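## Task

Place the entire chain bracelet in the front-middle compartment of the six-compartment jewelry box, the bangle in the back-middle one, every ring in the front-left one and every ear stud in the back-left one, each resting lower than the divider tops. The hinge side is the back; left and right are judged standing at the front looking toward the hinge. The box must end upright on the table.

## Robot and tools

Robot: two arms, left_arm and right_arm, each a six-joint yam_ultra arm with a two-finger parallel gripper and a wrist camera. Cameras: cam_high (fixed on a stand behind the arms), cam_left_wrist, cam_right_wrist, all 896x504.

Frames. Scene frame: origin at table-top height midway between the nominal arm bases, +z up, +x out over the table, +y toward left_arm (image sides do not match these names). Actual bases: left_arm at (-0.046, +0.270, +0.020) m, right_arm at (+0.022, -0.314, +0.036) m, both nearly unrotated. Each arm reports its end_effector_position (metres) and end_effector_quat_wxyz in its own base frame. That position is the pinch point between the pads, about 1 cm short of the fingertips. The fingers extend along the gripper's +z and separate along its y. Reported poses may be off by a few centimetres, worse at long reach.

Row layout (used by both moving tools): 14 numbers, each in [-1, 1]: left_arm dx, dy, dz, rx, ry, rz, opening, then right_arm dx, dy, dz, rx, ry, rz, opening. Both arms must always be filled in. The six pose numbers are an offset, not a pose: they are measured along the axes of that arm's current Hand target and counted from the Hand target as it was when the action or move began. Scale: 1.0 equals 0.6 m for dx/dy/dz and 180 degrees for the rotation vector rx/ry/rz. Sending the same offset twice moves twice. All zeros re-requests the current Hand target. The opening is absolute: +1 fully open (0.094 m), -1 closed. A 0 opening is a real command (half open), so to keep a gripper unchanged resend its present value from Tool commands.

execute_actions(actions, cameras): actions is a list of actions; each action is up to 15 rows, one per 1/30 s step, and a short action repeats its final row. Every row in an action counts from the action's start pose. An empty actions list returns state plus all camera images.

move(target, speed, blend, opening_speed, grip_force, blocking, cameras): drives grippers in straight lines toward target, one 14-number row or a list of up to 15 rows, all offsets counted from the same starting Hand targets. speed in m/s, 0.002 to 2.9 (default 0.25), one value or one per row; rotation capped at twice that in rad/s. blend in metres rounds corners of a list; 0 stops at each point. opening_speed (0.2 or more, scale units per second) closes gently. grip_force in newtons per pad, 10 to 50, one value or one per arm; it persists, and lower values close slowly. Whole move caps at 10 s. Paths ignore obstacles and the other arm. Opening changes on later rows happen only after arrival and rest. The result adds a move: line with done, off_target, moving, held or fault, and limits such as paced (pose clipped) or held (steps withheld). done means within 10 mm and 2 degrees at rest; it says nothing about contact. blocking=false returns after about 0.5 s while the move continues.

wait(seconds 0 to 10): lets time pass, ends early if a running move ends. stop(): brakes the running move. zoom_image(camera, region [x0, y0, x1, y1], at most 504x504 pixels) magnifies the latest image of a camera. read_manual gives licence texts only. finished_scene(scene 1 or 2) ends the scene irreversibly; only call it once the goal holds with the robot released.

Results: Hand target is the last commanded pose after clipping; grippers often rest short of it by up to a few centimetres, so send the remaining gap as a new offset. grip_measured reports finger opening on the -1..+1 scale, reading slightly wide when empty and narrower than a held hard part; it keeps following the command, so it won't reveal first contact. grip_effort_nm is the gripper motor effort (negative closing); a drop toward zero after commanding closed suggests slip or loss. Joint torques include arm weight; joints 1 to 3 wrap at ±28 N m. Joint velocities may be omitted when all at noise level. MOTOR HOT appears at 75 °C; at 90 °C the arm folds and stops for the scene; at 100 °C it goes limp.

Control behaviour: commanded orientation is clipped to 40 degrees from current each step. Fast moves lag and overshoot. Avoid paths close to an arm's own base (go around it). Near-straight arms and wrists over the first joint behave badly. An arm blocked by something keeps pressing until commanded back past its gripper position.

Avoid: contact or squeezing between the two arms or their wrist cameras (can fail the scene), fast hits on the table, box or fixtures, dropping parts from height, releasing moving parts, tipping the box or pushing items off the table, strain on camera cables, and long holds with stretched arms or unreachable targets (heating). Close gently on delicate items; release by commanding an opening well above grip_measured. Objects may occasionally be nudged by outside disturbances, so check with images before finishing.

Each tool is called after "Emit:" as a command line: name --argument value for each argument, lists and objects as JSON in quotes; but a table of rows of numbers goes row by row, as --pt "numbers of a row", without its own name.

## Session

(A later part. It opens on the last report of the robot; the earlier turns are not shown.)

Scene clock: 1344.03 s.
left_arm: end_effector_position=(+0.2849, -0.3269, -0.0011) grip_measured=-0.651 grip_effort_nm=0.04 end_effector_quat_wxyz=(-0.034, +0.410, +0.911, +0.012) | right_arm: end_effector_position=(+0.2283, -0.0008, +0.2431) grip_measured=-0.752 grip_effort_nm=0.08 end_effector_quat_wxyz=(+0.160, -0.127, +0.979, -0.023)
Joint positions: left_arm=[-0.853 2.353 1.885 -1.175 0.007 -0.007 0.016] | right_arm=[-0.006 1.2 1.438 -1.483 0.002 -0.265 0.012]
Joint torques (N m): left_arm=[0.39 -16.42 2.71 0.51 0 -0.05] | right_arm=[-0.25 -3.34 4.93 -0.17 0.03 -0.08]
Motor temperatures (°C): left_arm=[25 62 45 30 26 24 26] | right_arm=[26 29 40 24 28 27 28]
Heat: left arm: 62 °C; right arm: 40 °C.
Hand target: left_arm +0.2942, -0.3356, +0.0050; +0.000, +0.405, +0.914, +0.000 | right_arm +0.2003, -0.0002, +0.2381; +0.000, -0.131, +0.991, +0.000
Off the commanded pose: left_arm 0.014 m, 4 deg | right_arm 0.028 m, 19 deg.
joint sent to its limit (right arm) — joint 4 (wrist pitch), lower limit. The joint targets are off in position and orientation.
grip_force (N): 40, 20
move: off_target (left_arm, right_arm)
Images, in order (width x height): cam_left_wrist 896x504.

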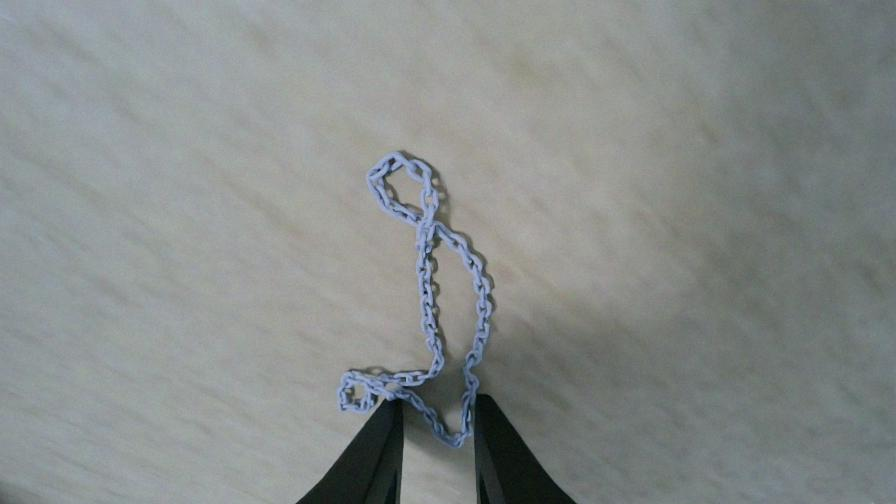

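Emit:
move --pt "0 0 -0.035 0 0 0 -0.6 0 0 0 0 0 0 -0.75" --pt "-0.028 -0.0083 -0.035 0 0 0 -0.6 0 0 0 0 0 0 -0.75" --speed 0.1 --blend '[0.01,0]' --cameras '["cam_left_wrist"]'

Scene clock: 1357.70 s.
left_arm: end_effector_position=(+0.3051, -0.3490, +0.0315) grip_measured=-0.601 grip_effort_nm=0.04 end_effector_quat_wxyz=(+0.010, +0.407, +0.913, -0.009) | right_arm: end_effector_position=(+0.2283, -0.0008, +0.2431) grip_measured=-0.752 grip_effort_nm=0.08 end_effector_quat_wxyz=(+0.160, -0.127, +0.979, -0.023)
Joint positions: left_arm=[-0.852 2.353 2.019 -1.21 0.007 -0.013 0.019] | right_arm=[-0.006 1.2 1.438 -1.483 0.002 -0.265 0.012]
Joint torques (N m): left_arm=[-0.51 -11.69 6.78 -0.12 -0.07 -0.1] | right_arm=[-0.27 -3.34 4.93 -0.16 0.04 -0.09]
Motor temperatures (°C): left_arm=[25 65 43 30 26 24 26] | right_arm=[26 29 40 24 28 27 28]
Heat: left arm: 65 °C; right arm: 40 °C.
Hand target: left_arm +0.3018, -0.3514, +0.0260; +0.000, +0.405, +0.914, +0.000 | right_arm +0.2003, -0.0002, +0.2381; +0.000, -0.131, +0.991, +0.000
Off the commanded pose: left_arm 0.007 m, 2 deg | right_arm 0.028 m, 19 deg.
joint sent to its limit (right arm) — joint 4 (wrist pitch), lower limit. The joint targets are off in position and orientation.
grip_force (N): 40, 20
move: off_target (right_arm); blend cut to 0.0088 m at target 1
Images, in order (width x height): cam_left_wrist 896x504.

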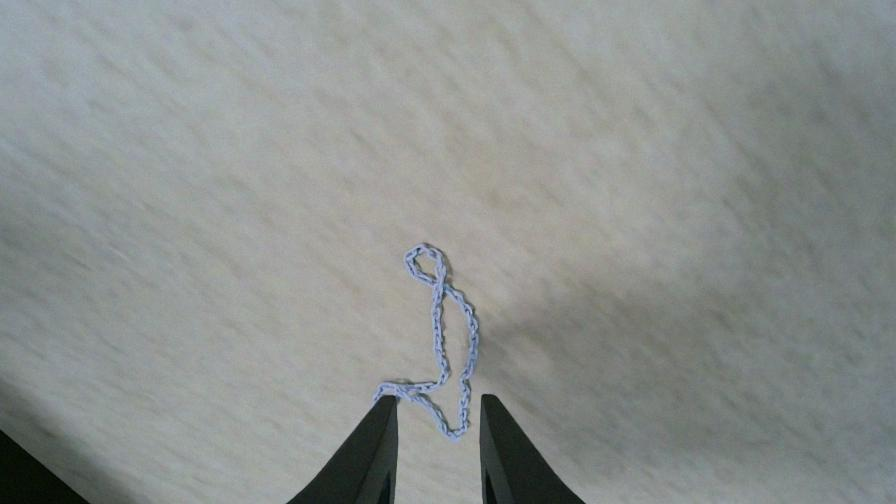

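Emit:
move --target '[0.0,-0.01,0.06,0,0,0,-0.6,0,0,0,0,0,0,-0.75]' --speed 0.08 --cameras '["cam_left_wrist"]'

Scene clock: 1365.03 s.
left_arm: end_effector_position=(+0.2953, -0.3551, +0.0079) grip_measured=-0.601 grip_effort_nm=0.04 end_effector_quat_wxyz=(+0.004, +0.413, +0.911, -0.006) | right_arm: end_effector_position=(+0.2283, -0.0008, +0.2431) grip_measured=-0.752 grip_effort_nm=0.08 end_effector_quat_wxyz=(+0.160, -0.127, +0.979, -0.023)
Joint positions: left_arm=[-0.876 2.376 1.965 -1.147 0.007 -0.025 0.019] | right_arm=[-0.006 1.2 1.438 -1.483 0.002 -0.265 0.012]
Joint torques (N m): left_arm=[-0.24 -11.6 3.56 0.36 -0.04 -0.09] | right_arm=[-0.23 -3.34 4.93 -0.16 0.03 -0.09]
Motor temperatures (°C): left_arm=[25 65 43 30 26 24 26] | right_arm=[26 29 40 24 28 27 28]
Heat: left arm: 65 °C; right arm: 40 °C.
Hand target: left_arm +0.2973, -0.3554, -0.0100; +0.000, +0.405, +0.914, +0.000 | right_arm +0.2003, -0.0002, +0.2381; +0.000, -0.131, +0.991, +0.000
Off the commanded pose: left_arm 0.018 m, 1 deg | right_arm 0.028 m, 19 deg.
joint sent to its limit (right arm) — joint 4 (wrist pitch), lower limit. The joint targets are off in position and orientation.
grip_force (N): 40, 20
move: off_target (left_arm, right_arm)
Images, in order (width x height): cam_left_wrist 896x504.

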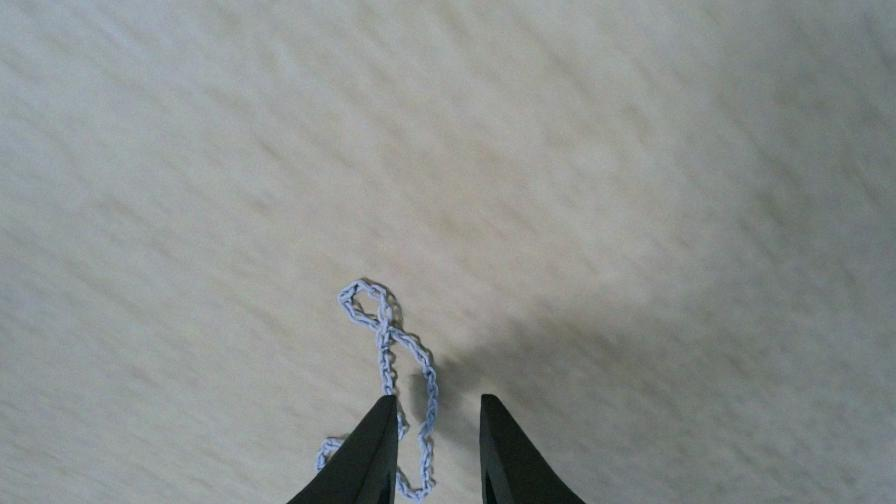

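Emit:
move --target '[0.0,0.0155,0.0,0,0,0,-0.6,0,0,0,0,0,0,-0.75]' --speed 0.08 --cameras '["cam_left_wrist"]'

Scene clock: 1371.03 s.
left_arm: end_effector_position=(+0.3015, -0.3503, +0.0079) grip_measured=-0.601 grip_effort_nm=0.05 end_effector_quat_wxyz=(+0.005, +0.405, +0.914, -0.006) | right_arm: end_effector_position=(+0.2283, -0.0008, +0.2431) grip_measured=-0.752 grip_effort_nm=0.08 end_effector_quat_wxyz=(+0.160, -0.127, +0.979, -0.023)
Joint positions: left_arm=[-0.86 2.376 1.965 -1.146 0.007 -0.025 0.019] | right_arm=[-0.006 1.2 1.438 -1.483 0.002 -0.265 0.012]
Joint torques (N m): left_arm=[0.24 -11.66 3.38 0.35 -0.03 0.08] | right_arm=[-0.25 -3.34 4.92 -0.16 0.04 -0.09]
Motor temperatures (°C): left_arm=[25 63 43 30 26 24 26] | right_arm=[26 29 40 24 28 27 28]
Heat: left arm: 63 °C; right arm: 40 °C.
Hand target: left_arm +0.3042, -0.3492, -0.0100; +0.000, +0.405, +0.914, +0.000 | right_arm +0.2003, -0.0002, +0.2381; +0.000, -0.131, +0.991, +0.000
Off the commanded pose: left_arm 0.018 m, 1 deg | right_arm 0.028 m, 19 deg.
joint sent to its limit (right arm) — joint 4 (wrist pitch), lower limit. The joint targets are off in position and orientation.
grip_force (N): 40, 20
move: off_target (left_arm, right_arm)
Images, in order (width x height): cam_left_wrist 896x504.

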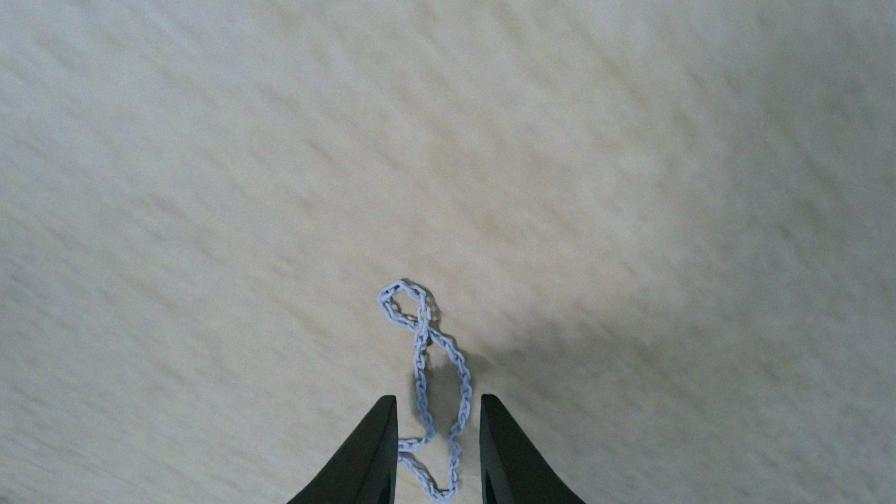

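Emit:
move --target '[0.0,0.0,0.06,0,0,0,-0.6,0,0,0,0,0,0,-0.75]' --speed 0.06 --cameras '["cam_left_wrist"]'

Scene clock: 1375.20 s.
left_arm: end_effector_position=(+0.3007, -0.3497, -0.0017) grip_measured=-0.601 grip_effort_nm=0.04 end_effector_quat_wxyz=(+0.007, +0.405, +0.914, -0.008) | right_arm: end_effector_position=(+0.2283, -0.0008, +0.2431) grip_measured=-0.752 grip_effort_nm=0.08 end_effector_quat_wxyz=(+0.160, -0.127, +0.979, -0.023)
Joint positions: left_arm=[-0.86 2.373 1.92 -1.098 0.008 -0.025 0.019] | right_arm=[-0.006 1.2 1.438 -1.483 0.002 -0.265 0.012]
Joint torques (N m): left_arm=[0.38 -8.83 0.76 0.92 -0.07 0.1] | right_arm=[-0.25 -3.36 4.94 -0.16 0.04 -0.08]
Motor temperatures (°C): left_arm=[25 62 43 30 26 24 25] | right_arm=[26 29 40 24 28 27 28]
Heat: left arm: 62 °C; right arm: 40 °C.
Hand target: left_arm +0.3042, -0.3492, -0.0460; +0.000, +0.405, +0.914, +0.000 | right_arm +0.2003, -0.0002, +0.2381; +0.000, -0.131, +0.991, +0.000
Off the commanded pose: left_arm 0.044 m, 1 deg | right_arm 0.028 m, 19 deg.
joint sent to its limit (right arm) — joint 4 (wrist pitch), lower limit. The joint targets are off in position and orientation.
grip_force (N): 40, 20
move: off_target (left_arm, right_arm)
Images, in order (width x height): cam_left_wrist 896x504.

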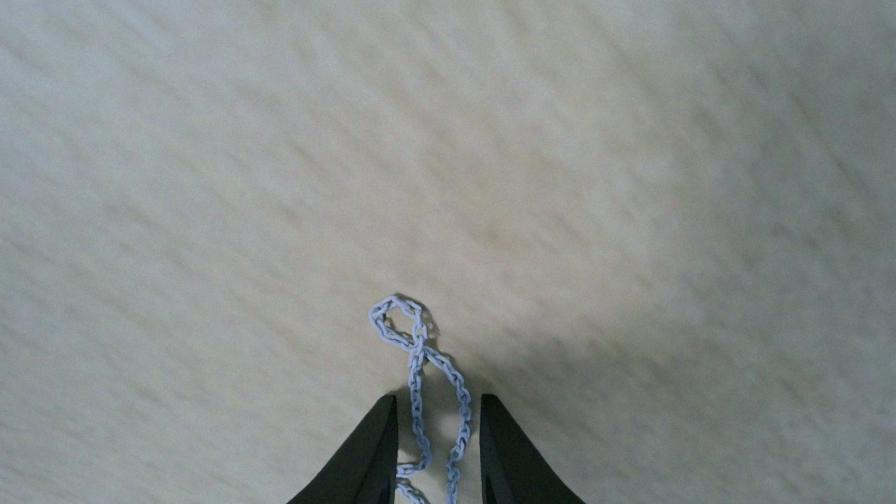

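Emit:
move --pt "0 0 -0.06 0 0 0 -0.8 0 0 0 0 0 0 -0.75" --pt "0 -0.0135 -0.06 0 0 0 -0.8 0 0 0 0 0 0 -0.75" --speed 0.08 --cameras '["cam_left_wrist"]'

Scene clock: 1395.47 s.
left_arm: end_effector_position=(+0.2985, -0.3524, -0.0007) grip_measured=-0.799 grip_effort_nm=-0.10 end_effector_quat_wxyz=(+0.009, +0.408, +0.913, -0.010) | right_arm: end_effector_position=(+0.2283, -0.0008, +0.2431) grip_measured=-0.752 grip_effort_nm=0.07 end_effector_quat_wxyz=(+0.160, -0.127, +0.979, -0.023)
Joint positions: left_arm=[-0.866 2.37 1.919 -1.095 0.011 -0.025 0.009] | right_arm=[-0.006 1.2 1.438 -1.483 0.002 -0.265 0.012]
Joint torques (N m): left_arm=[-0.49 -10.89 6.72 -0.05 -0.08 -0.05] | right_arm=[-0.28 -3.32 4.93 -0.16 0.03 -0.08]
Motor temperatures (°C): left_arm=[25 62 41 32 26 24 25] | right_arm=[26 29 40 24 28 27 28]
Heat: left arm: 62 °C; right arm: 40 °C.
Hand target: left_arm +0.2982, -0.3546, -0.0100; +0.000, +0.405, +0.914, +0.000 | right_arm +0.2003, -0.0002, +0.2381; +0.000, -0.131, +0.991, +0.000
Off the commanded pose: left_arm 0.010 m, 2 deg | right_arm 0.028 m, 19 deg.
joint sent to its limit (right arm) — joint 4 (wrist pitch), lower limit. The joint targets are off in position and orientation.
grip_force (N): 40, 20
move: off_target (right_arm)
Images, in order (width x height): cam_left_wrist 896x504.

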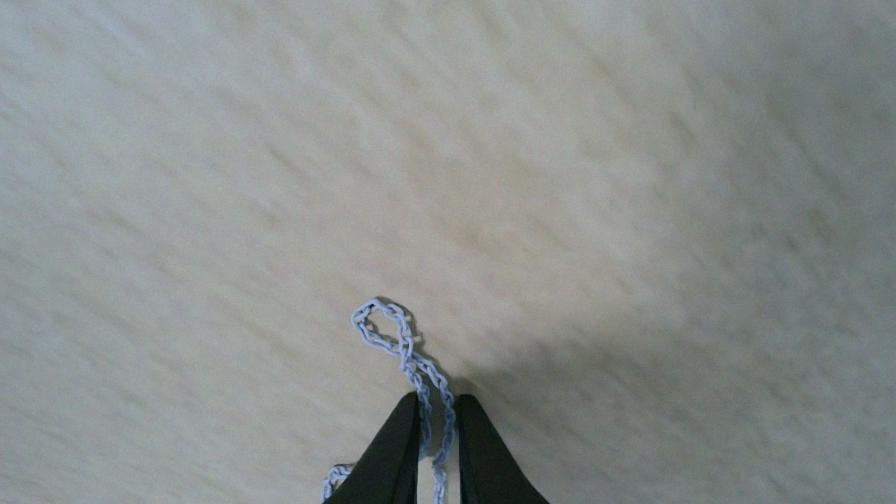

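Emit:
move --pt "0 0 0.02 0 0 0 -0.8 0 0 0 0 0 0 -0.75" --pt "0 0 0.02 0 0 0 -1 0 0 0 0 0 0 -0.75" --speed 0.05 --grip_force '[50,20]' --opening_speed 0.25 --cameras '["cam_left_wrist"]'

Emit:
zoom_image --camera "cam_left_wrist" --region '[340, 270, 540, 504]'

Scene clock: 1404.70 s.
left_arm: end_effector_position=(+0.2970, -0.3576, +0.0022) grip_measured=-0.994 grip_effort_nm=-0.33 end_effector_quat_wxyz=(+0.014, +0.408, +0.913, -0.014) | right_arm: end_effector_position=(+0.2283, -0.0008, +0.2431) grip_measured=-0.752 grip_effort_nm=0.08 end_effector_quat_wxyz=(+0.160, -0.127, +0.979, -0.023)
Joint positions: left_arm=[-0.875 2.367 1.925 -1.092 0.013 -0.034 0] | right_arm=[-0.006 1.2 1.438 -1.483 0.002 -0.265 0.012]
Joint torques (N m): left_arm=[-0.21 -9.96 4.46 0.27 -0.15 -0.06] | right_arm=[-0.27 -3.34 4.94 -0.16 0.04 -0.08]
Motor temperatures (°C): left_arm=[25 61 42 31 26 24 25] | right_arm=[26 29 39 24 28 27 28]
Heat: left arm: 61 °C; right arm: 39 °C.
Hand target: left_arm +0.2982, -0.3546, -0.0220; +0.000, +0.405, +0.914, +0.000 | right_arm +0.2003, -0.0002, +0.2381; +0.000, -0.131, +0.991, +0.000
Off the commanded pose: left_arm 0.024 m, 2 deg | right_arm 0.028 m, 19 deg.
joint sent to its limit (right arm) — joint 4 (wrist pitch), lower limit. The joint targets are off in position and orientation.
grip_force (N): 50, 20
move: off_target (left_arm, right_arm); target 2's new opening was sent with left_arm's hand 0.021 m and 2 deg from that target
Images, in order (width x height): cam_left_wrist 896x504.

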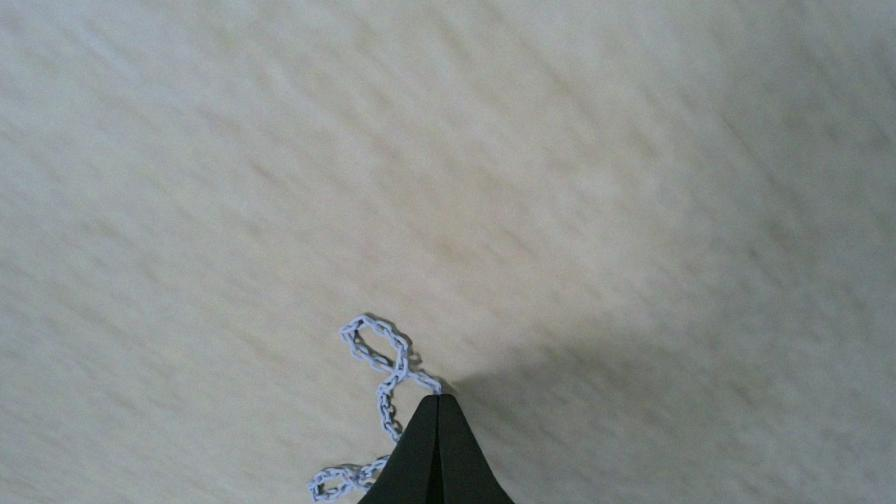

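Scaled by 2.154.

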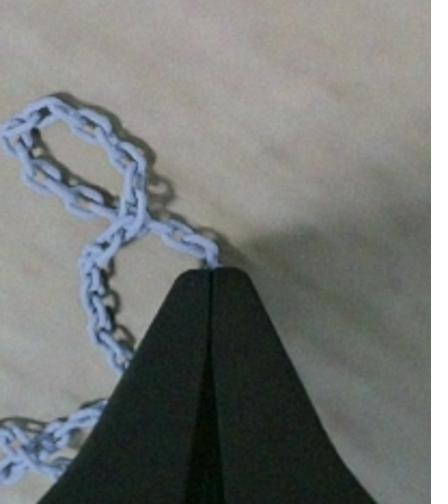

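Emit:
move --pt "0 0 -0.1 0 0 0 -0.7 0 0 0 0 0 0 -0.75" --pt "0.001 0.0228 -0.18 0 0 -0.5 0.2 0 0 0 0 0 0 -0.75" --speed '[0.08,0.25]' --cameras '["cam_left_wrist"]'

Scene clock: 1438.60 s.
left_arm: end_effector_position=(+0.3054, -0.3461, +0.0828) grip_measured=+0.199 grip_effort_nm=0.05 end_effector_quat_wxyz=(-0.005, -0.352, +0.936, -0.006) | right_arm: end_effector_position=(+0.2283, -0.0008, +0.2431) grip_measured=-0.752 grip_effort_nm=0.08 end_effector_quat_wxyz=(+0.160, -0.127, +0.979, -0.023)
Joint positions: left_arm=[-0.844 2.372 2.255 -1.446 0.015 -1.564 0.056] | right_arm=[-0.006 1.2 1.438 -1.483 0.002 -0.265 0.012]
Joint torques (N m): left_arm=[0.4 -12.96 7.47 -0.22 -0.13 -0.11] | right_arm=[-0.24 -3.34 4.93 -0.16 0.04 -0.08]
Motor temperatures (°C): left_arm=[25 62 43 30 26 24 25] | right_arm=[26 29 39 24 28 27 28]
Heat: left arm: 62 °C; right arm: 39 °C.
Hand target: left_arm +0.3079, -0.3449, +0.0860; +0.000, -0.360, +0.933, -0.001 | right_arm +0.2003, -0.0002, +0.2381; +0.000, -0.131, +0.991, +0.000
Off the commanded pose: left_arm 0.004 m, 1 deg | right_arm 0.028 m, 19 deg.
joint sent to its limit (right arm) — joint 4 (wrist pitch), lower limit. The joint targets are off in position and orientation.
grip_force (N): 50, 20
move: off_target (right_arm)
Images, in order (width x height): cam_left_wrist 896x504.

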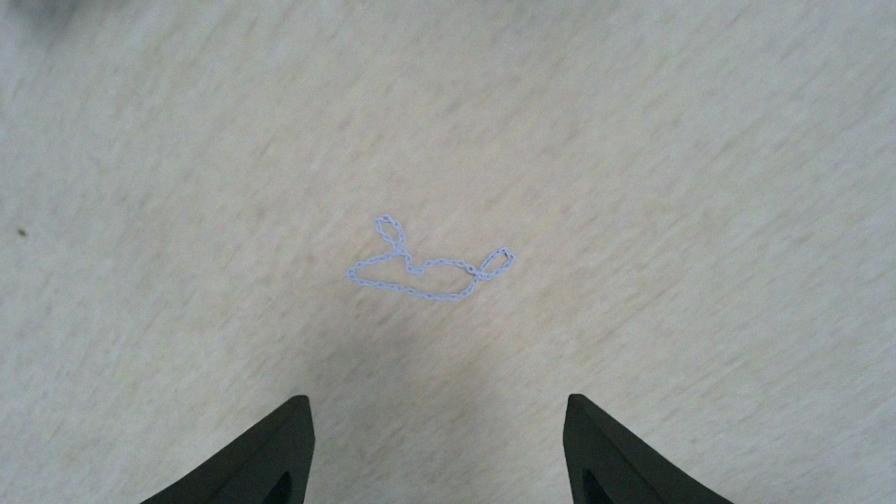

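Emit:
move --target '[0.0133,0.0058,0.12,0,0,0,0.6,0,0,0,0,0,0,-0.75]' --speed 0.12 --cameras '["cam_left_wrist"]'

Scene clock: 1449.93 s.
left_arm: end_effector_position=(+0.2971, -0.3484, +0.0188) grip_measured=+0.599 grip_effort_nm=0.05 end_effector_quat_wxyz=(-0.008, -0.352, +0.936, +0.000) | right_arm: end_effector_position=(+0.2283, -0.0008, +0.2431) grip_measured=-0.752 grip_effort_nm=0.08 end_effector_quat_wxyz=(+0.160, -0.127, +0.979, -0.023)
Joint positions: left_arm=[-0.861 2.372 2 -1.205 0.015 -1.581 0.075] | right_arm=[-0.006 1.2 1.438 -1.483 0.002 -0.265 0.012]
Joint torques (N m): left_arm=[-0.29 -14.13 3.32 0.25 -0.13 -0.1] | right_arm=[-0.24 -3.33 4.96 -0.17 0.04 -0.09]
Motor temperatures (°C): left_arm=[25 61 43 30 26 24 25] | right_arm=[26 29 39 24 28 27 28]
Heat: left arm: 61 °C; right arm: 39 °C.
Hand target: left_arm +0.2997, -0.3478, +0.0140; +0.000, -0.360, +0.933, -0.001 | right_arm +0.2003, -0.0002, +0.2381; +0.000, -0.131, +0.991, +0.000
Off the commanded pose: left_arm 0.005 m, 1 deg | right_arm 0.028 m, 19 deg.
joint sent to its limit (right arm) — joint 4 (wrist pitch), lower limit. The joint targets are off in position and orientation.
grip_force (N): 50, 20
move: off_target (right_arm)
Images, in order (width x height): cam_left_wrist 896x504.

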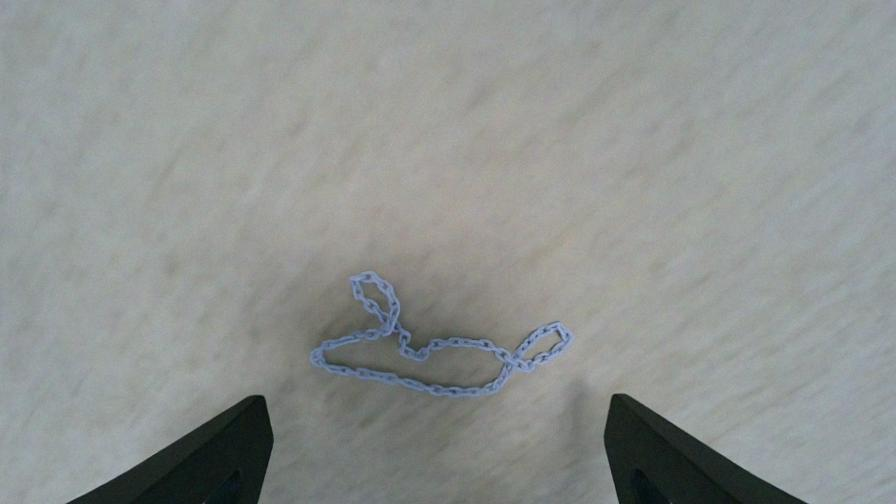

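Emit:
move --target '[0,0,0.075,0,0,0,0.6,0,0,0,0,0,0,-0.75]' --speed 0.06 --cameras '["cam_left_wrist"]'

Scene clock: 1455.20 s.
left_arm: end_effector_position=(+0.2960, -0.3471, -0.0009) grip_measured=+0.599 grip_effort_nm=0.05 end_effector_quat_wxyz=(-0.006, -0.352, +0.936, -0.004) | right_arm: end_effector_position=(+0.2283, -0.0008, +0.2431) grip_measured=-0.752 grip_effort_nm=0.07 end_effector_quat_wxyz=(+0.160, -0.127, +0.979, -0.023)
Joint positions: left_arm=[-0.861 2.369 1.916 -1.115 0.015 -1.581 0.075] | right_arm=[-0.006 1.2 1.438 -1.483 0.002 -0.265 0.012]
Joint torques (N m): left_arm=[-0.27 -10.7 1.37 0.8 -0.11 -0.09] | right_arm=[-0.24 -3.36 4.93 -0.16 0.03 -0.08]
Motor temperatures (°C): left_arm=[25 61 42 30 26 24 25] | right_arm=[26 29 39 24 28 27 28]
Heat: left arm: 61 °C; right arm: 39 °C.
Hand target: left_arm +0.2997, -0.3478, -0.0310; +0.000, -0.360, +0.933, -0.001 | right_arm +0.2003, -0.0002, +0.2381; +0.000, -0.131, +0.991, +0.000
Off the commanded pose: left_arm 0.030 m, 1 deg | right_arm 0.028 m, 19 deg.
joint sent to its limit (right arm) — joint 4 (wrist pitch), lower limit. The joint targets are off in position and orientation.
grip_force (N): 50, 20
move: off_target (left_arm, right_arm)
Images, in order (width x height): cam_left_wrist 896x504.

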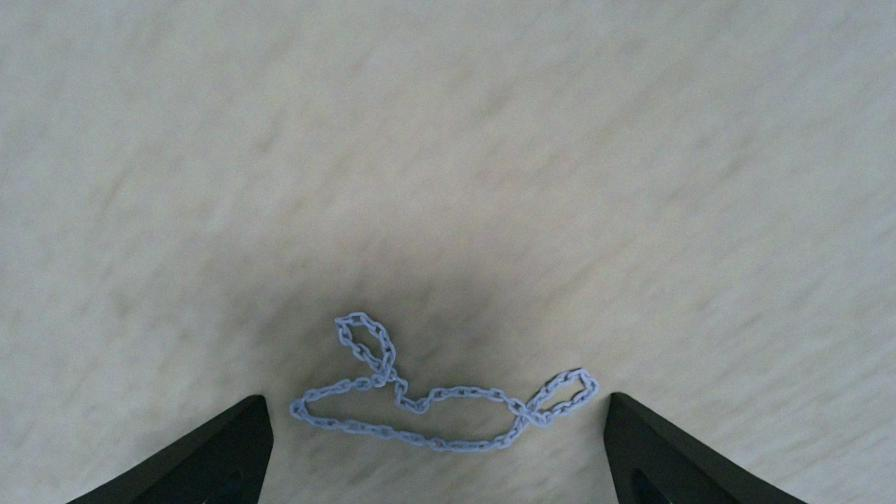

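Emit:
move --target '[0,0,0.01,0,0,0,-0.6,0,0,0,0,0,0,-0.75]' --speed 0.06 --opening_speed 0.4 --cameras '["cam_left_wrist"]'

Scene clock: 1467.67 s.
left_arm: end_effector_position=(+0.3007, -0.3526, -0.0013) grip_measured=-0.598 grip_effort_nm=-0.14 end_effector_quat_wxyz=(-0.001, -0.353, +0.936, -0.020) | right_arm: end_effector_position=(+0.2283, -0.0008, +0.2431) grip_measured=-0.752 grip_effort_nm=0.08 end_effector_quat_wxyz=(+0.160, -0.127, +0.979, -0.023)
Joint positions: left_arm=[-0.861 2.364 1.905 -1.075 0.015 -1.582 0.019] | right_arm=[-0.006 1.2 1.438 -1.483 0.002 -0.265 0.012]
Joint torques (N m): left_arm=[-0.27 -9.96 1.13 0.66 -0.12 -0.11] | right_arm=[-0.27 -3.32 4.92 -0.16 0.04 -0.09]
Motor temperatures (°C): left_arm=[25 61 41 31 26 24 25] | right_arm=[26 29 39 24 28 27 28]
Heat: left arm: 61 °C; right arm: 39 °C.
Hand target: left_arm +0.2997, -0.3478, -0.0370; +0.000, -0.360, +0.933, -0.001 | right_arm +0.2003, -0.0002, +0.2381; +0.000, -0.131, +0.991, +0.000
Off the commanded pose: left_arm 0.036 m, 2 deg | right_arm 0.028 m, 19 deg.
joint sent to its limit (right arm) — joint 4 (wrist pitch), lower limit. The joint targets are off in position and orientation.
grip_force (N): 50, 20
move: off_target (left_arm, right_arm)
Images, in order (width x height): cam_left_wrist 896x504.

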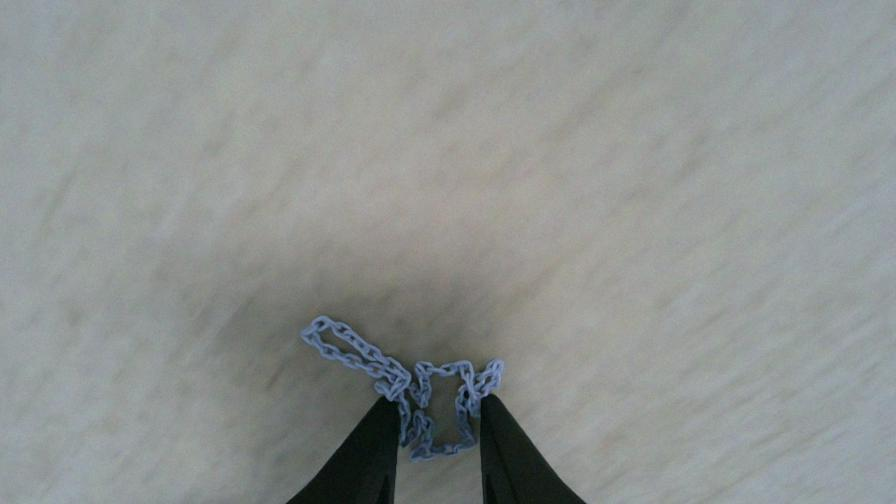

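Bunching is working; I'll continue closing.

Emit:
move --target '[0,0,0.0,0,0,0,-1,0,0,0,0,0,0,-0.75]' --speed 0.06 --opening_speed 0.3 --cameras '["cam_left_wrist"]'

Emit:
zoom_image --camera "cam_left_wrist" --region '[340, 270, 540, 504]'

Scene clock: 1481.77 s.
left_arm: end_effector_position=(+0.3004, -0.3533, -0.0013) grip_measured=-0.963 grip_effort_nm=-1.05 end_effector_quat_wxyz=(+0.000, -0.352, +0.936, -0.020) | right_arm: end_effector_position=(+0.2283, -0.0008, +0.2431) grip_measured=-0.752 grip_effort_nm=0.08 end_effector_quat_wxyz=(+0.160, -0.127, +0.979, -0.023)
Joint positions: left_arm=[-0.863 2.364 1.905 -1.073 0.015 -1.582 0.002] | right_arm=[-0.006 1.2 1.438 -1.483 0.002 -0.265 0.012]
Joint torques (N m): left_arm=[-0.18 -10.06 1.06 0.63 -0.14 -0.1] | right_arm=[-0.27 -3.34 4.93 -0.15 0.03 -0.08]
Motor temperatures (°C): left_arm=[25 58 41 31 26 24 25] | right_arm=[26 29 39 24 28 27 28]
Heat: left arm: 58 °C; right arm: 39 °C.
Hand target: left_arm +0.2997, -0.3478, -0.0370; +0.000, -0.360, +0.933, -0.001 | right_arm +0.2003, -0.0002, +0.2381; +0.000, -0.131, +0.991, +0.000
Off the commanded pose: left_arm 0.036 m, 2 deg | right_arm 0.028 m, 19 deg.
joint sent to its limit (right arm) — joint 4 (wrist pitch), lower limit. The joint targets are off in position and orientation.
grip_force (N): 50, 20
move: off_target (left_arm, right_arm)
Images, in order (width x height): cam_left_wrist 896x504.

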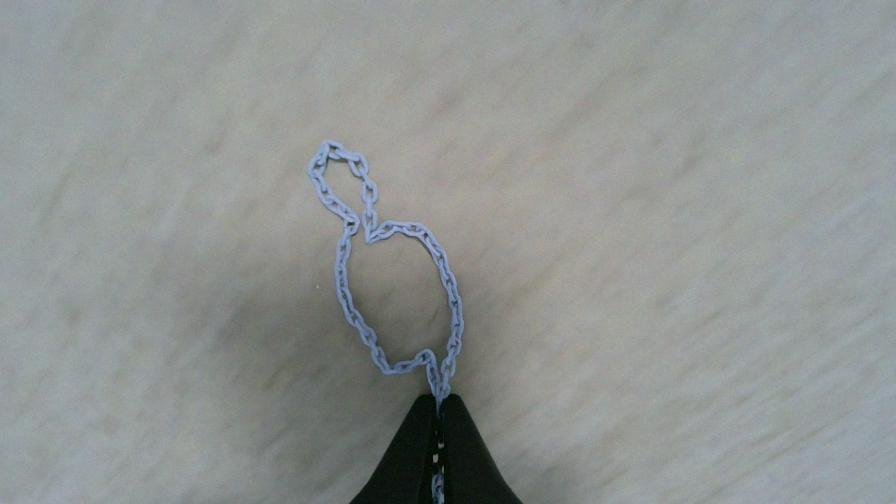

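Scaled by 2.154.

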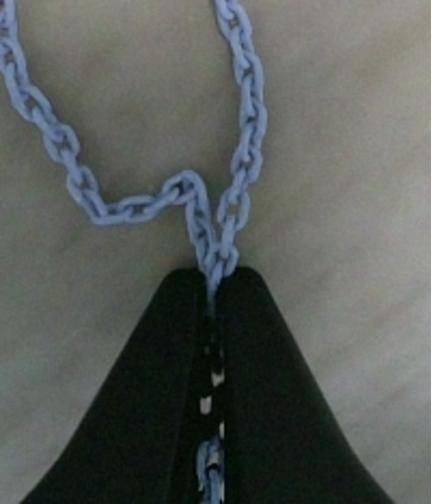

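Emit:
move --pt "0 0 -0.05 0 0 0 -1 0 0 0 0 0 0 -0.75" --pt "0 0 -0.16 0 0 0 -1 0 0 0 0 0 0 -0.75" --speed '[0.03,0.06]' --blend '[0.01,0]' --cameras '["cam_left_wrist"]'

Scene clock: 1487.57 s.
left_arm: end_effector_position=(+0.2955, -0.3476, +0.0457) grip_measured=-0.964 grip_effort_nm=-1.06 end_effector_quat_wxyz=(-0.009, -0.352, +0.936, +0.005) | right_arm: end_effector_position=(+0.2283, -0.0008, +0.2431) grip_measured=-0.752 grip_effort_nm=0.08 end_effector_quat_wxyz=(+0.160, -0.127, +0.979, -0.023)
Joint positions: left_arm=[-0.863 2.364 2.094 -1.316 0.015 -1.582 0.002] | right_arm=[-0.006 1.2 1.438 -1.483 0.002 -0.265 0.012]
Joint torques (N m): left_arm=[-0.29 -15.01 7.19 -0.26 -0.12 -0.11] | right_arm=[-0.27 -3.32 4.93 -0.15 0.03 -0.09]
Motor temperatures (°C): left_arm=[25 58 41 31 26 24 26] | right_arm=[26 29 39 24 28 27 28]
Heat: left arm: 58 °C; right arm: 39 °C.
Hand target: left_arm +0.2997, -0.3477, +0.0590; +0.000, -0.360, +0.933, -0.001 | right_arm +0.2003, -0.0002, +0.2381; +0.000, -0.131, +0.991, +0.000
Off the commanded pose: left_arm 0.014 m, 2 deg | right_arm 0.028 m, 19 deg.
joint sent to its limit (right arm) — joint 4 (wrist pitch), lower limit. The joint targets are off in position and orientation.
grip_force (N): 50, 20
move: off_target (left_arm, right_arm)
Images, in order (width x height): cam_left_wrist 896x504.

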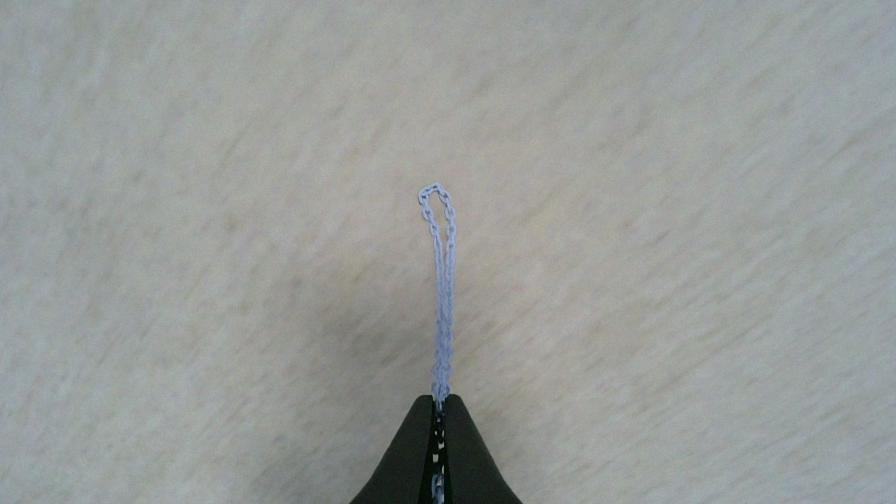

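Emit:
move --pt "0 0 -0.21 0 0 0 -1 0 0 0 0 0 0 -0.75" --pt "-0.3953 0.1968 -0.21 0 0 -0.143 -1 0 0 0 0 0 0 -0.75" --speed '[0.12,0.18]' --blend '[0.02,0]' --cameras '["cam_left_wrist"]'

Scene clock: 1499.77 s.
left_arm: end_effector_position=(+0.4068, -0.1058, +0.1697) grip_measured=-0.964 grip_effort_nm=-1.06 end_effector_quat_wxyz=(+0.026, -0.565, +0.824, -0.041) | right_arm: end_effector_position=(+0.2283, -0.0008, +0.2431) grip_measured=-0.752 grip_effort_nm=0.08 end_effector_quat_wxyz=(+0.160, -0.127, +0.979, -0.023)
Joint positions: left_arm=[-0.251 2.108 2.164 -1.531 0.015 -1.453 0.002] | right_arm=[-0.006 1.2 1.438 -1.483 0.002 -0.265 0.012]
Joint torques (N m): left_arm=[-0.13 -15.47 3.96 -0.05 -0.07 0.15] | right_arm=[-0.27 -3.36 4.96 -0.16 0.03 -0.09]
Motor temperatures (°C): left_arm=[25 61 42 31 26 24 26] | right_arm=[26 29 39 24 28 27 28]
Heat: left arm: 61 °C; right arm: 39 °C.
Hand target: left_arm +0.3961, -0.1008, +0.1847; +0.000, -0.559, +0.829, -0.001 | right_arm +0.2003, -0.0002, +0.2381; +0.000, -0.131, +0.991, +0.000
Off the commanded pose: left_arm 0.019 m, 6 deg | right_arm 0.028 m, 19 deg.
joint sent to its limit (left arm) — joint 4 (wrist pitch), lower limit. The joint targets are off in position and orientation.
joint sent to its limit (right arm) — joint 4 (wrist pitch), lower limit. The joint targets are off in position and orientation.
grip_force (N): 50, 20
move: off_target (left_arm, right_arm)
Images, in order (width x height): cam_left_wrist 896x504.

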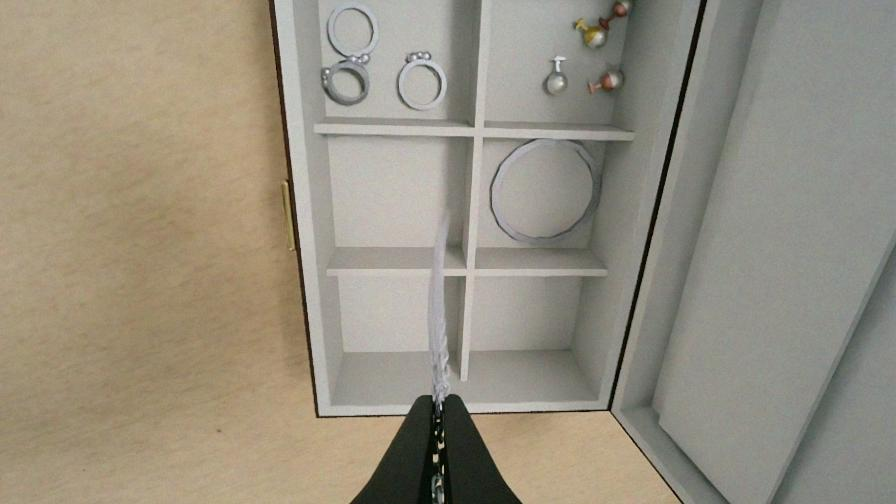

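Emit:
move --target '[0,0.01,0.1,0,0,0,-1,0,0,0,0,0,0,-0.75]' --speed 0.1 --cameras '["cam_left_wrist"]'

Scene clock: 1513.97 s.
left_arm: end_effector_position=(+0.3874, -0.1008, +0.1254) grip_measured=-0.964 grip_effort_nm=-1.06 end_effector_quat_wxyz=(-0.012, -0.560, +0.828, +0.002) | right_arm: end_effector_position=(+0.2283, -0.0008, +0.2431) grip_measured=-0.752 grip_effort_nm=0.08 end_effector_quat_wxyz=(+0.160, -0.127, +0.979, -0.023)
Joint positions: left_arm=[-0.251 2.106 1.986 -1.469 0.015 -1.439 0.002] | right_arm=[-0.006 1.2 1.438 -1.483 0.002 -0.265 0.012]
Joint torques (N m): left_arm=[-0.17 -12.68 3.19 0.23 -0.09 0.13] | right_arm=[-0.25 -3.34 4.96 -0.16 0.04 -0.08]
Motor temperatures (°C): left_arm=[25 61 42 30 26 24 27] | right_arm=[26 29 39 24 28 27 28]
Heat: left arm: 61 °C; right arm: 39 °C.
Hand target: left_arm +0.3905, -0.0986, +0.1247; +0.000, -0.559, +0.829, -0.001 | right_arm +0.2003, -0.0002, +0.2381; +0.000, -0.131, +0.991, +0.000
Off the commanded pose: left_arm 0.004 m, 1 deg | right_arm 0.028 m, 19 deg.
joint sent to its limit (right arm) — joint 4 (wrist pitch), lower limit. The joint targets are off in position and orientation.
grip_force (N): 50, 20
move: off_target (right_arm)
Images, in order (width x height): cam_left_wrist 896x504.

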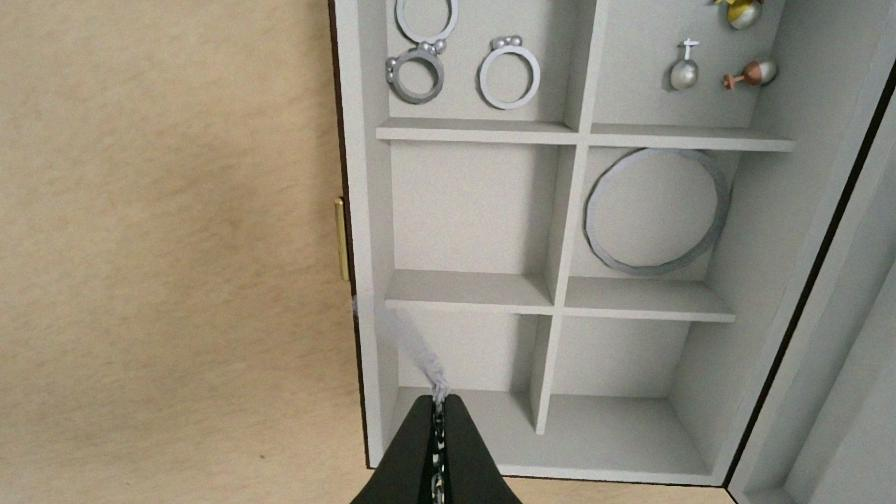

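Emit:
wait --seconds 1.0 --cameras '["cam_left_wrist"]'

Scene clock: 1517.63 s.
left_arm: end_effector_position=(+0.3874, -0.1008, +0.1254) grip_measured=-0.964 grip_effort_nm=-1.06 end_effector_quat_wxyz=(-0.012, -0.560, +0.828, +0.002) | right_arm: end_effector_position=(+0.2283, -0.0008, +0.2431) grip_measured=-0.752 grip_effort_nm=0.08 end_effector_quat_wxyz=(+0.160, -0.127, +0.979, -0.023)
Joint positions: left_arm=[-0.251 2.106 1.986 -1.469 0.015 -1.439 0.002] | right_arm=[-0.006 1.2 1.438 -1.483 0.002 -0.265 0.012]
Joint torques (N m): left_arm=[-0.12 -12.75 3.14 0.22 -0.13 0.1] | right_arm=[-0.28 -3.36 4.94 -0.16 0.03 -0.09]
Motor temperatures (°C): left_arm=[25 61 41 30 26 24 27] | right_arm=[26 29 39 24 28 27 28]
Heat: left arm: 61 °C; right arm: 39 °C.
Hand target: left_arm +0.3905, -0.0986, +0.1247; +0.000, -0.559, +0.829, -0.001 | right_arm +0.2003, -0.0002, +0.2381; +0.000, -0.131, +0.991, +0.000
Tool commands: left_gripper/opening=-1.0 right_gripper/opening=-0.75
Off the commanded pose: left_arm 0.004 m, 1 deg | right_arm 0.028 m, 19 deg.
grip_force (N): 50, 20
wait: 1.00 s; at rest from the start
Images, in order (width x height): cam_left_wrist 896x504.

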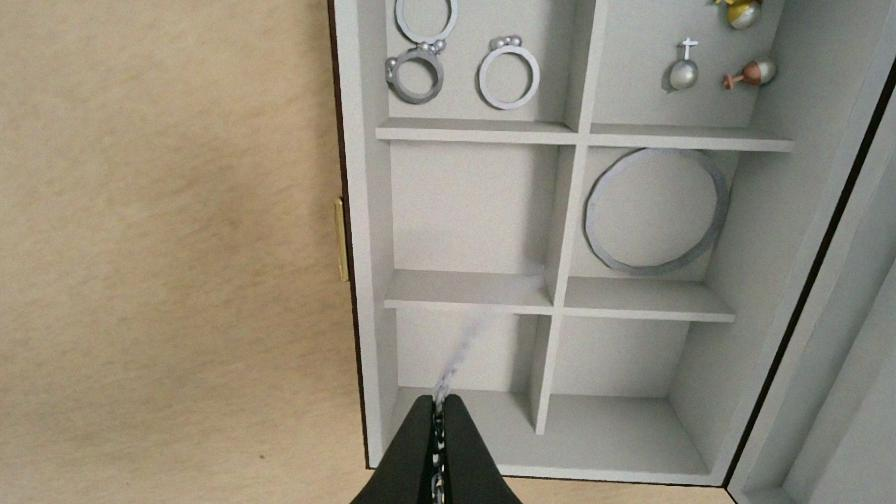

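Emit:
move --target '[-0.0067,-0.0167,0.0,0,0,0,-1,0,0,0,0,0,0,-0.75]' --speed 0.03 --cameras '[]'

Emit:
wait --seconds 4 --cameras '["cam_left_wrist"]'

Scene clock: 1529.30 s.
left_arm: end_effector_position=(+0.3910, -0.1018, +0.1284) grip_measured=-0.964 grip_effort_nm=-1.06 end_effector_quat_wxyz=(-0.007, -0.558, +0.830, -0.003) | right_arm: end_effector_position=(+0.2283, -0.0008, +0.2431) grip_measured=-0.752 grip_effort_nm=0.08 end_effector_quat_wxyz=(+0.160, -0.127, +0.979, -0.023)
Joint positions: left_arm=[-0.251 2.11 2.003 -1.469 0.015 -1.433 0.002] | right_arm=[-0.006 1.2 1.438 -1.483 0.002 -0.265 0.012]
Joint torques (N m): left_arm=[0.34 -9.25 7.31 0.04 -0.11 0.1] | right_arm=[-0.27 -3.34 4.96 -0.15 0.04 -0.1]
Motor temperatures (°C): left_arm=[25 61 41 30 26 24 27] | right_arm=[26 29 39 24 28 27 28]
Heat: left arm: 61 °C; right arm: 39 °C.
Hand target: left_arm +0.4013, -0.0986, +0.1247; +0.000, -0.559, +0.829, -0.001 | right_arm +0.2003, -0.0002, +0.2381; +0.000, -0.131, +0.991, +0.000
Off the commanded pose: left_arm 0.011 m, 1 deg | right_arm 0.028 m, 19 deg.
joint sent to its limit (right arm) — joint 4 (wrist pitch), lower limit. The joint targets are off in position and orientation.
grip_force (N): 50, 20
move: off_target (left_arm, right_arm)
No camera images: "cameras" was empty.

Scene clock: 1533.30 s.
left_arm: end_effector_position=(+0.3910, -0.1018, +0.1284) grip_measured=-0.964 grip_effort_nm=-1.06 end_effector_quat_wxyz=(-0.007, -0.558, +0.830, -0.003) | right_arm: end_effector_position=(+0.2283, -0.0008, +0.2431) grip_measured=-0.752 grip_effort_nm=0.08 end_effector_quat_wxyz=(+0.160, -0.127, +0.979, -0.023)
Joint positions: left_arm=[-0.251 2.11 2.003 -1.469 0.015 -1.433 0.002] | right_arm=[-0.006 1.2 1.438 -1.483 0.002 -0.265 0.012]
Joint torques (N m): left_arm=[0.36 -9.21 7.3 0.04 -0.1 0.14] | right_arm=[-0.28 -3.34 4.93 -0.16 0.03 -0.08]
Motor temperatures (°C): left_arm=[25 61 42 30 26 24 27] | right_arm=[26 29 39 24 28 27 28]
Heat: left arm: 61 °C; right arm: 39 °C.
Hand target: left_arm +0.4013, -0.0986, +0.1247; +0.000, -0.559, +0.829, -0.001 | right_arm +0.2003, -0.0002, +0.2381; +0.000, -0.131, +0.991, +0.000
Tool commands: left_gripper/opening=-1.0 right_gripper/opening=-0.75
Off the commanded pose: left_arm 0.011 m, 1 deg | right_arm 0.028 m, 19 deg.
grip_force (N): 50, 20
wait: 4.00 s; at rest by 0.17 s
Images, in order (width x height): cam_left_wrist 896x504.

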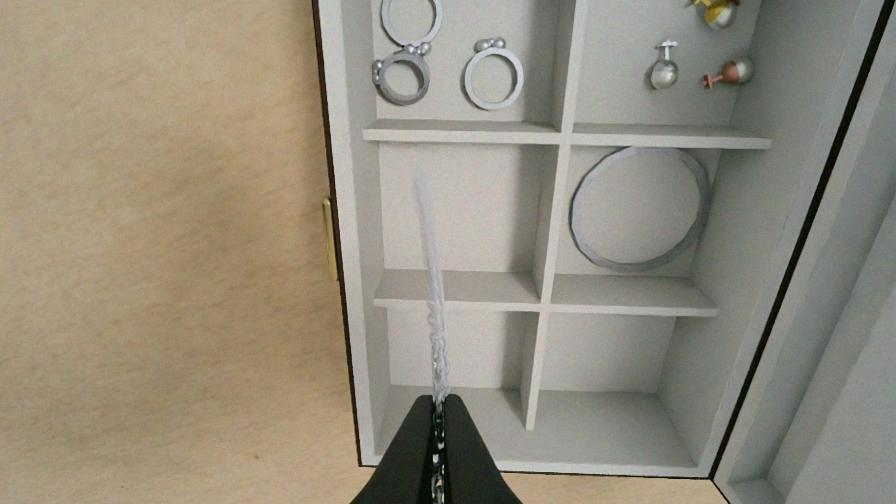

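Emit:
move --target '[0,-0.005,0.075,0,0,0,-1,0,0,0,0,0,0,-0.75]' --speed 0.05 --cameras '["cam_left_wrist"]'

Scene clock: 1538.70 s.
left_arm: end_effector_position=(+0.4005, -0.1042, +0.0963) grip_measured=-0.964 grip_effort_nm=-1.06 end_effector_quat_wxyz=(+0.001, -0.557, +0.830, -0.012) | right_arm: end_effector_position=(+0.2283, -0.0008, +0.2431) grip_measured=-0.752 grip_effort_nm=0.08 end_effector_quat_wxyz=(+0.160, -0.127, +0.979, -0.023)
Joint positions: left_arm=[-0.251 2.116 1.885 -1.32 0.015 -1.433 0.002] | right_arm=[-0.006 1.2 1.438 -1.483 0.002 -0.265 0.012]
Joint torques (N m): left_arm=[0.35 -9.62 3.4 0.32 -0.11 0.09] | right_arm=[-0.25 -3.36 4.94 -0.17 0.04 -0.09]
Motor temperatures (°C): left_arm=[25 62 42 30 26 24 27] | right_arm=[26 29 39 24 28 27 28]
Heat: left arm: 62 °C; right arm: 39 °C.
Hand target: left_arm +0.4041, -0.0998, +0.0797; +0.000, -0.559, +0.829, -0.001 | right_arm +0.2003, -0.0002, +0.2381; +0.000, -0.131, +0.991, +0.000
Off the commanded pose: left_arm 0.018 m, 1 deg | right_arm 0.028 m, 19 deg.
joint sent to its limit (right arm) — joint 4 (wrist pitch), lower limit. The joint targets are off in position and orientation.
grip_force (N): 50, 20
move: off_target (left_arm, right_arm)
Images, in order (width x height): cam_left_wrist 896x504.

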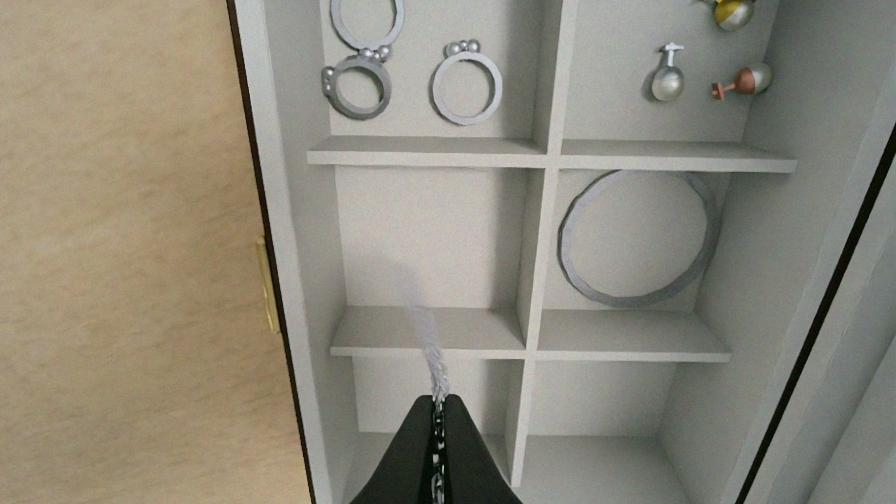

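Emit:
move --target '[0,0,0.1,0,0,0,-1,0,0,0,0,0,0,-0.75]' --speed 0.05 --cameras '["cam_left_wrist"]'

Scene clock: 1545.83 s.
left_arm: end_effector_position=(+0.4028, -0.1048, +0.0362) grip_measured=-0.964 grip_effort_nm=-1.06 end_effector_quat_wxyz=(+0.001, -0.557, +0.830, -0.012) | right_arm: end_effector_position=(+0.2283, -0.0008, +0.2431) grip_measured=-0.752 grip_effort_nm=0.08 end_effector_quat_wxyz=(+0.160, -0.127, +0.979, -0.023)
Joint positions: left_arm=[-0.251 2.152 1.703 -1.103 0.015 -1.433 0.002] | right_arm=[-0.006 1.2 1.438 -1.483 0.002 -0.265 0.012]
Joint torques (N m): left_arm=[0.13 -9.81 3.34 0.32 -0.09 0.08] | right_arm=[-0.27 -3.36 4.94 -0.16 0.04 -0.09]
Motor temperatures (°C): left_arm=[25 62 41 30 26 24 27] | right_arm=[26 29 39 24 28 27 28]
Heat: left arm: 62 °C; right arm: 39 °C.
Hand target: left_arm +0.4041, -0.0999, +0.0197; +0.000, -0.559, +0.829, -0.001 | right_arm +0.2003, -0.0002, +0.2381; +0.000, -0.131, +0.991, +0.000
Off the commanded pose: left_arm 0.017 m, 1 deg | right_arm 0.028 m, 19 deg.
joint sent to its limit (right arm) — joint 4 (wrist pitch), lower limit. The joint targets are off in position and orientation.
grip_force (N): 50, 20
move: off_target (left_arm, right_arm)
Images, in order (width x height): cam_left_wrist 896x504.

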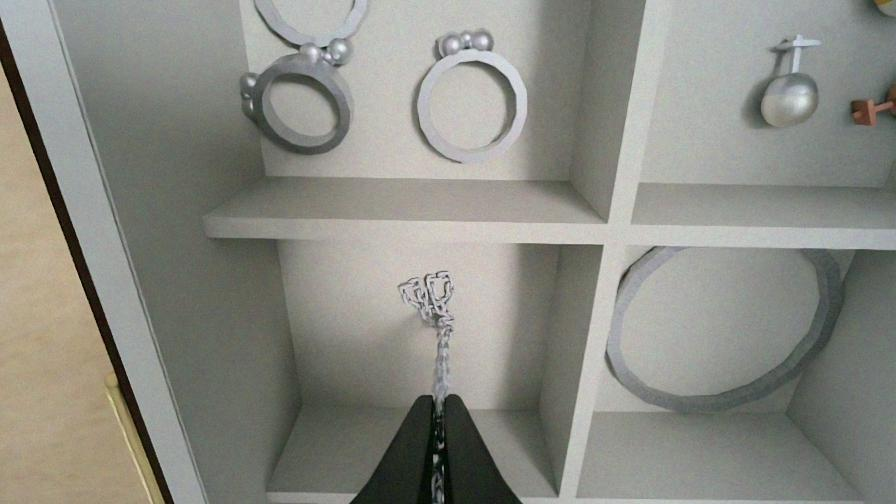

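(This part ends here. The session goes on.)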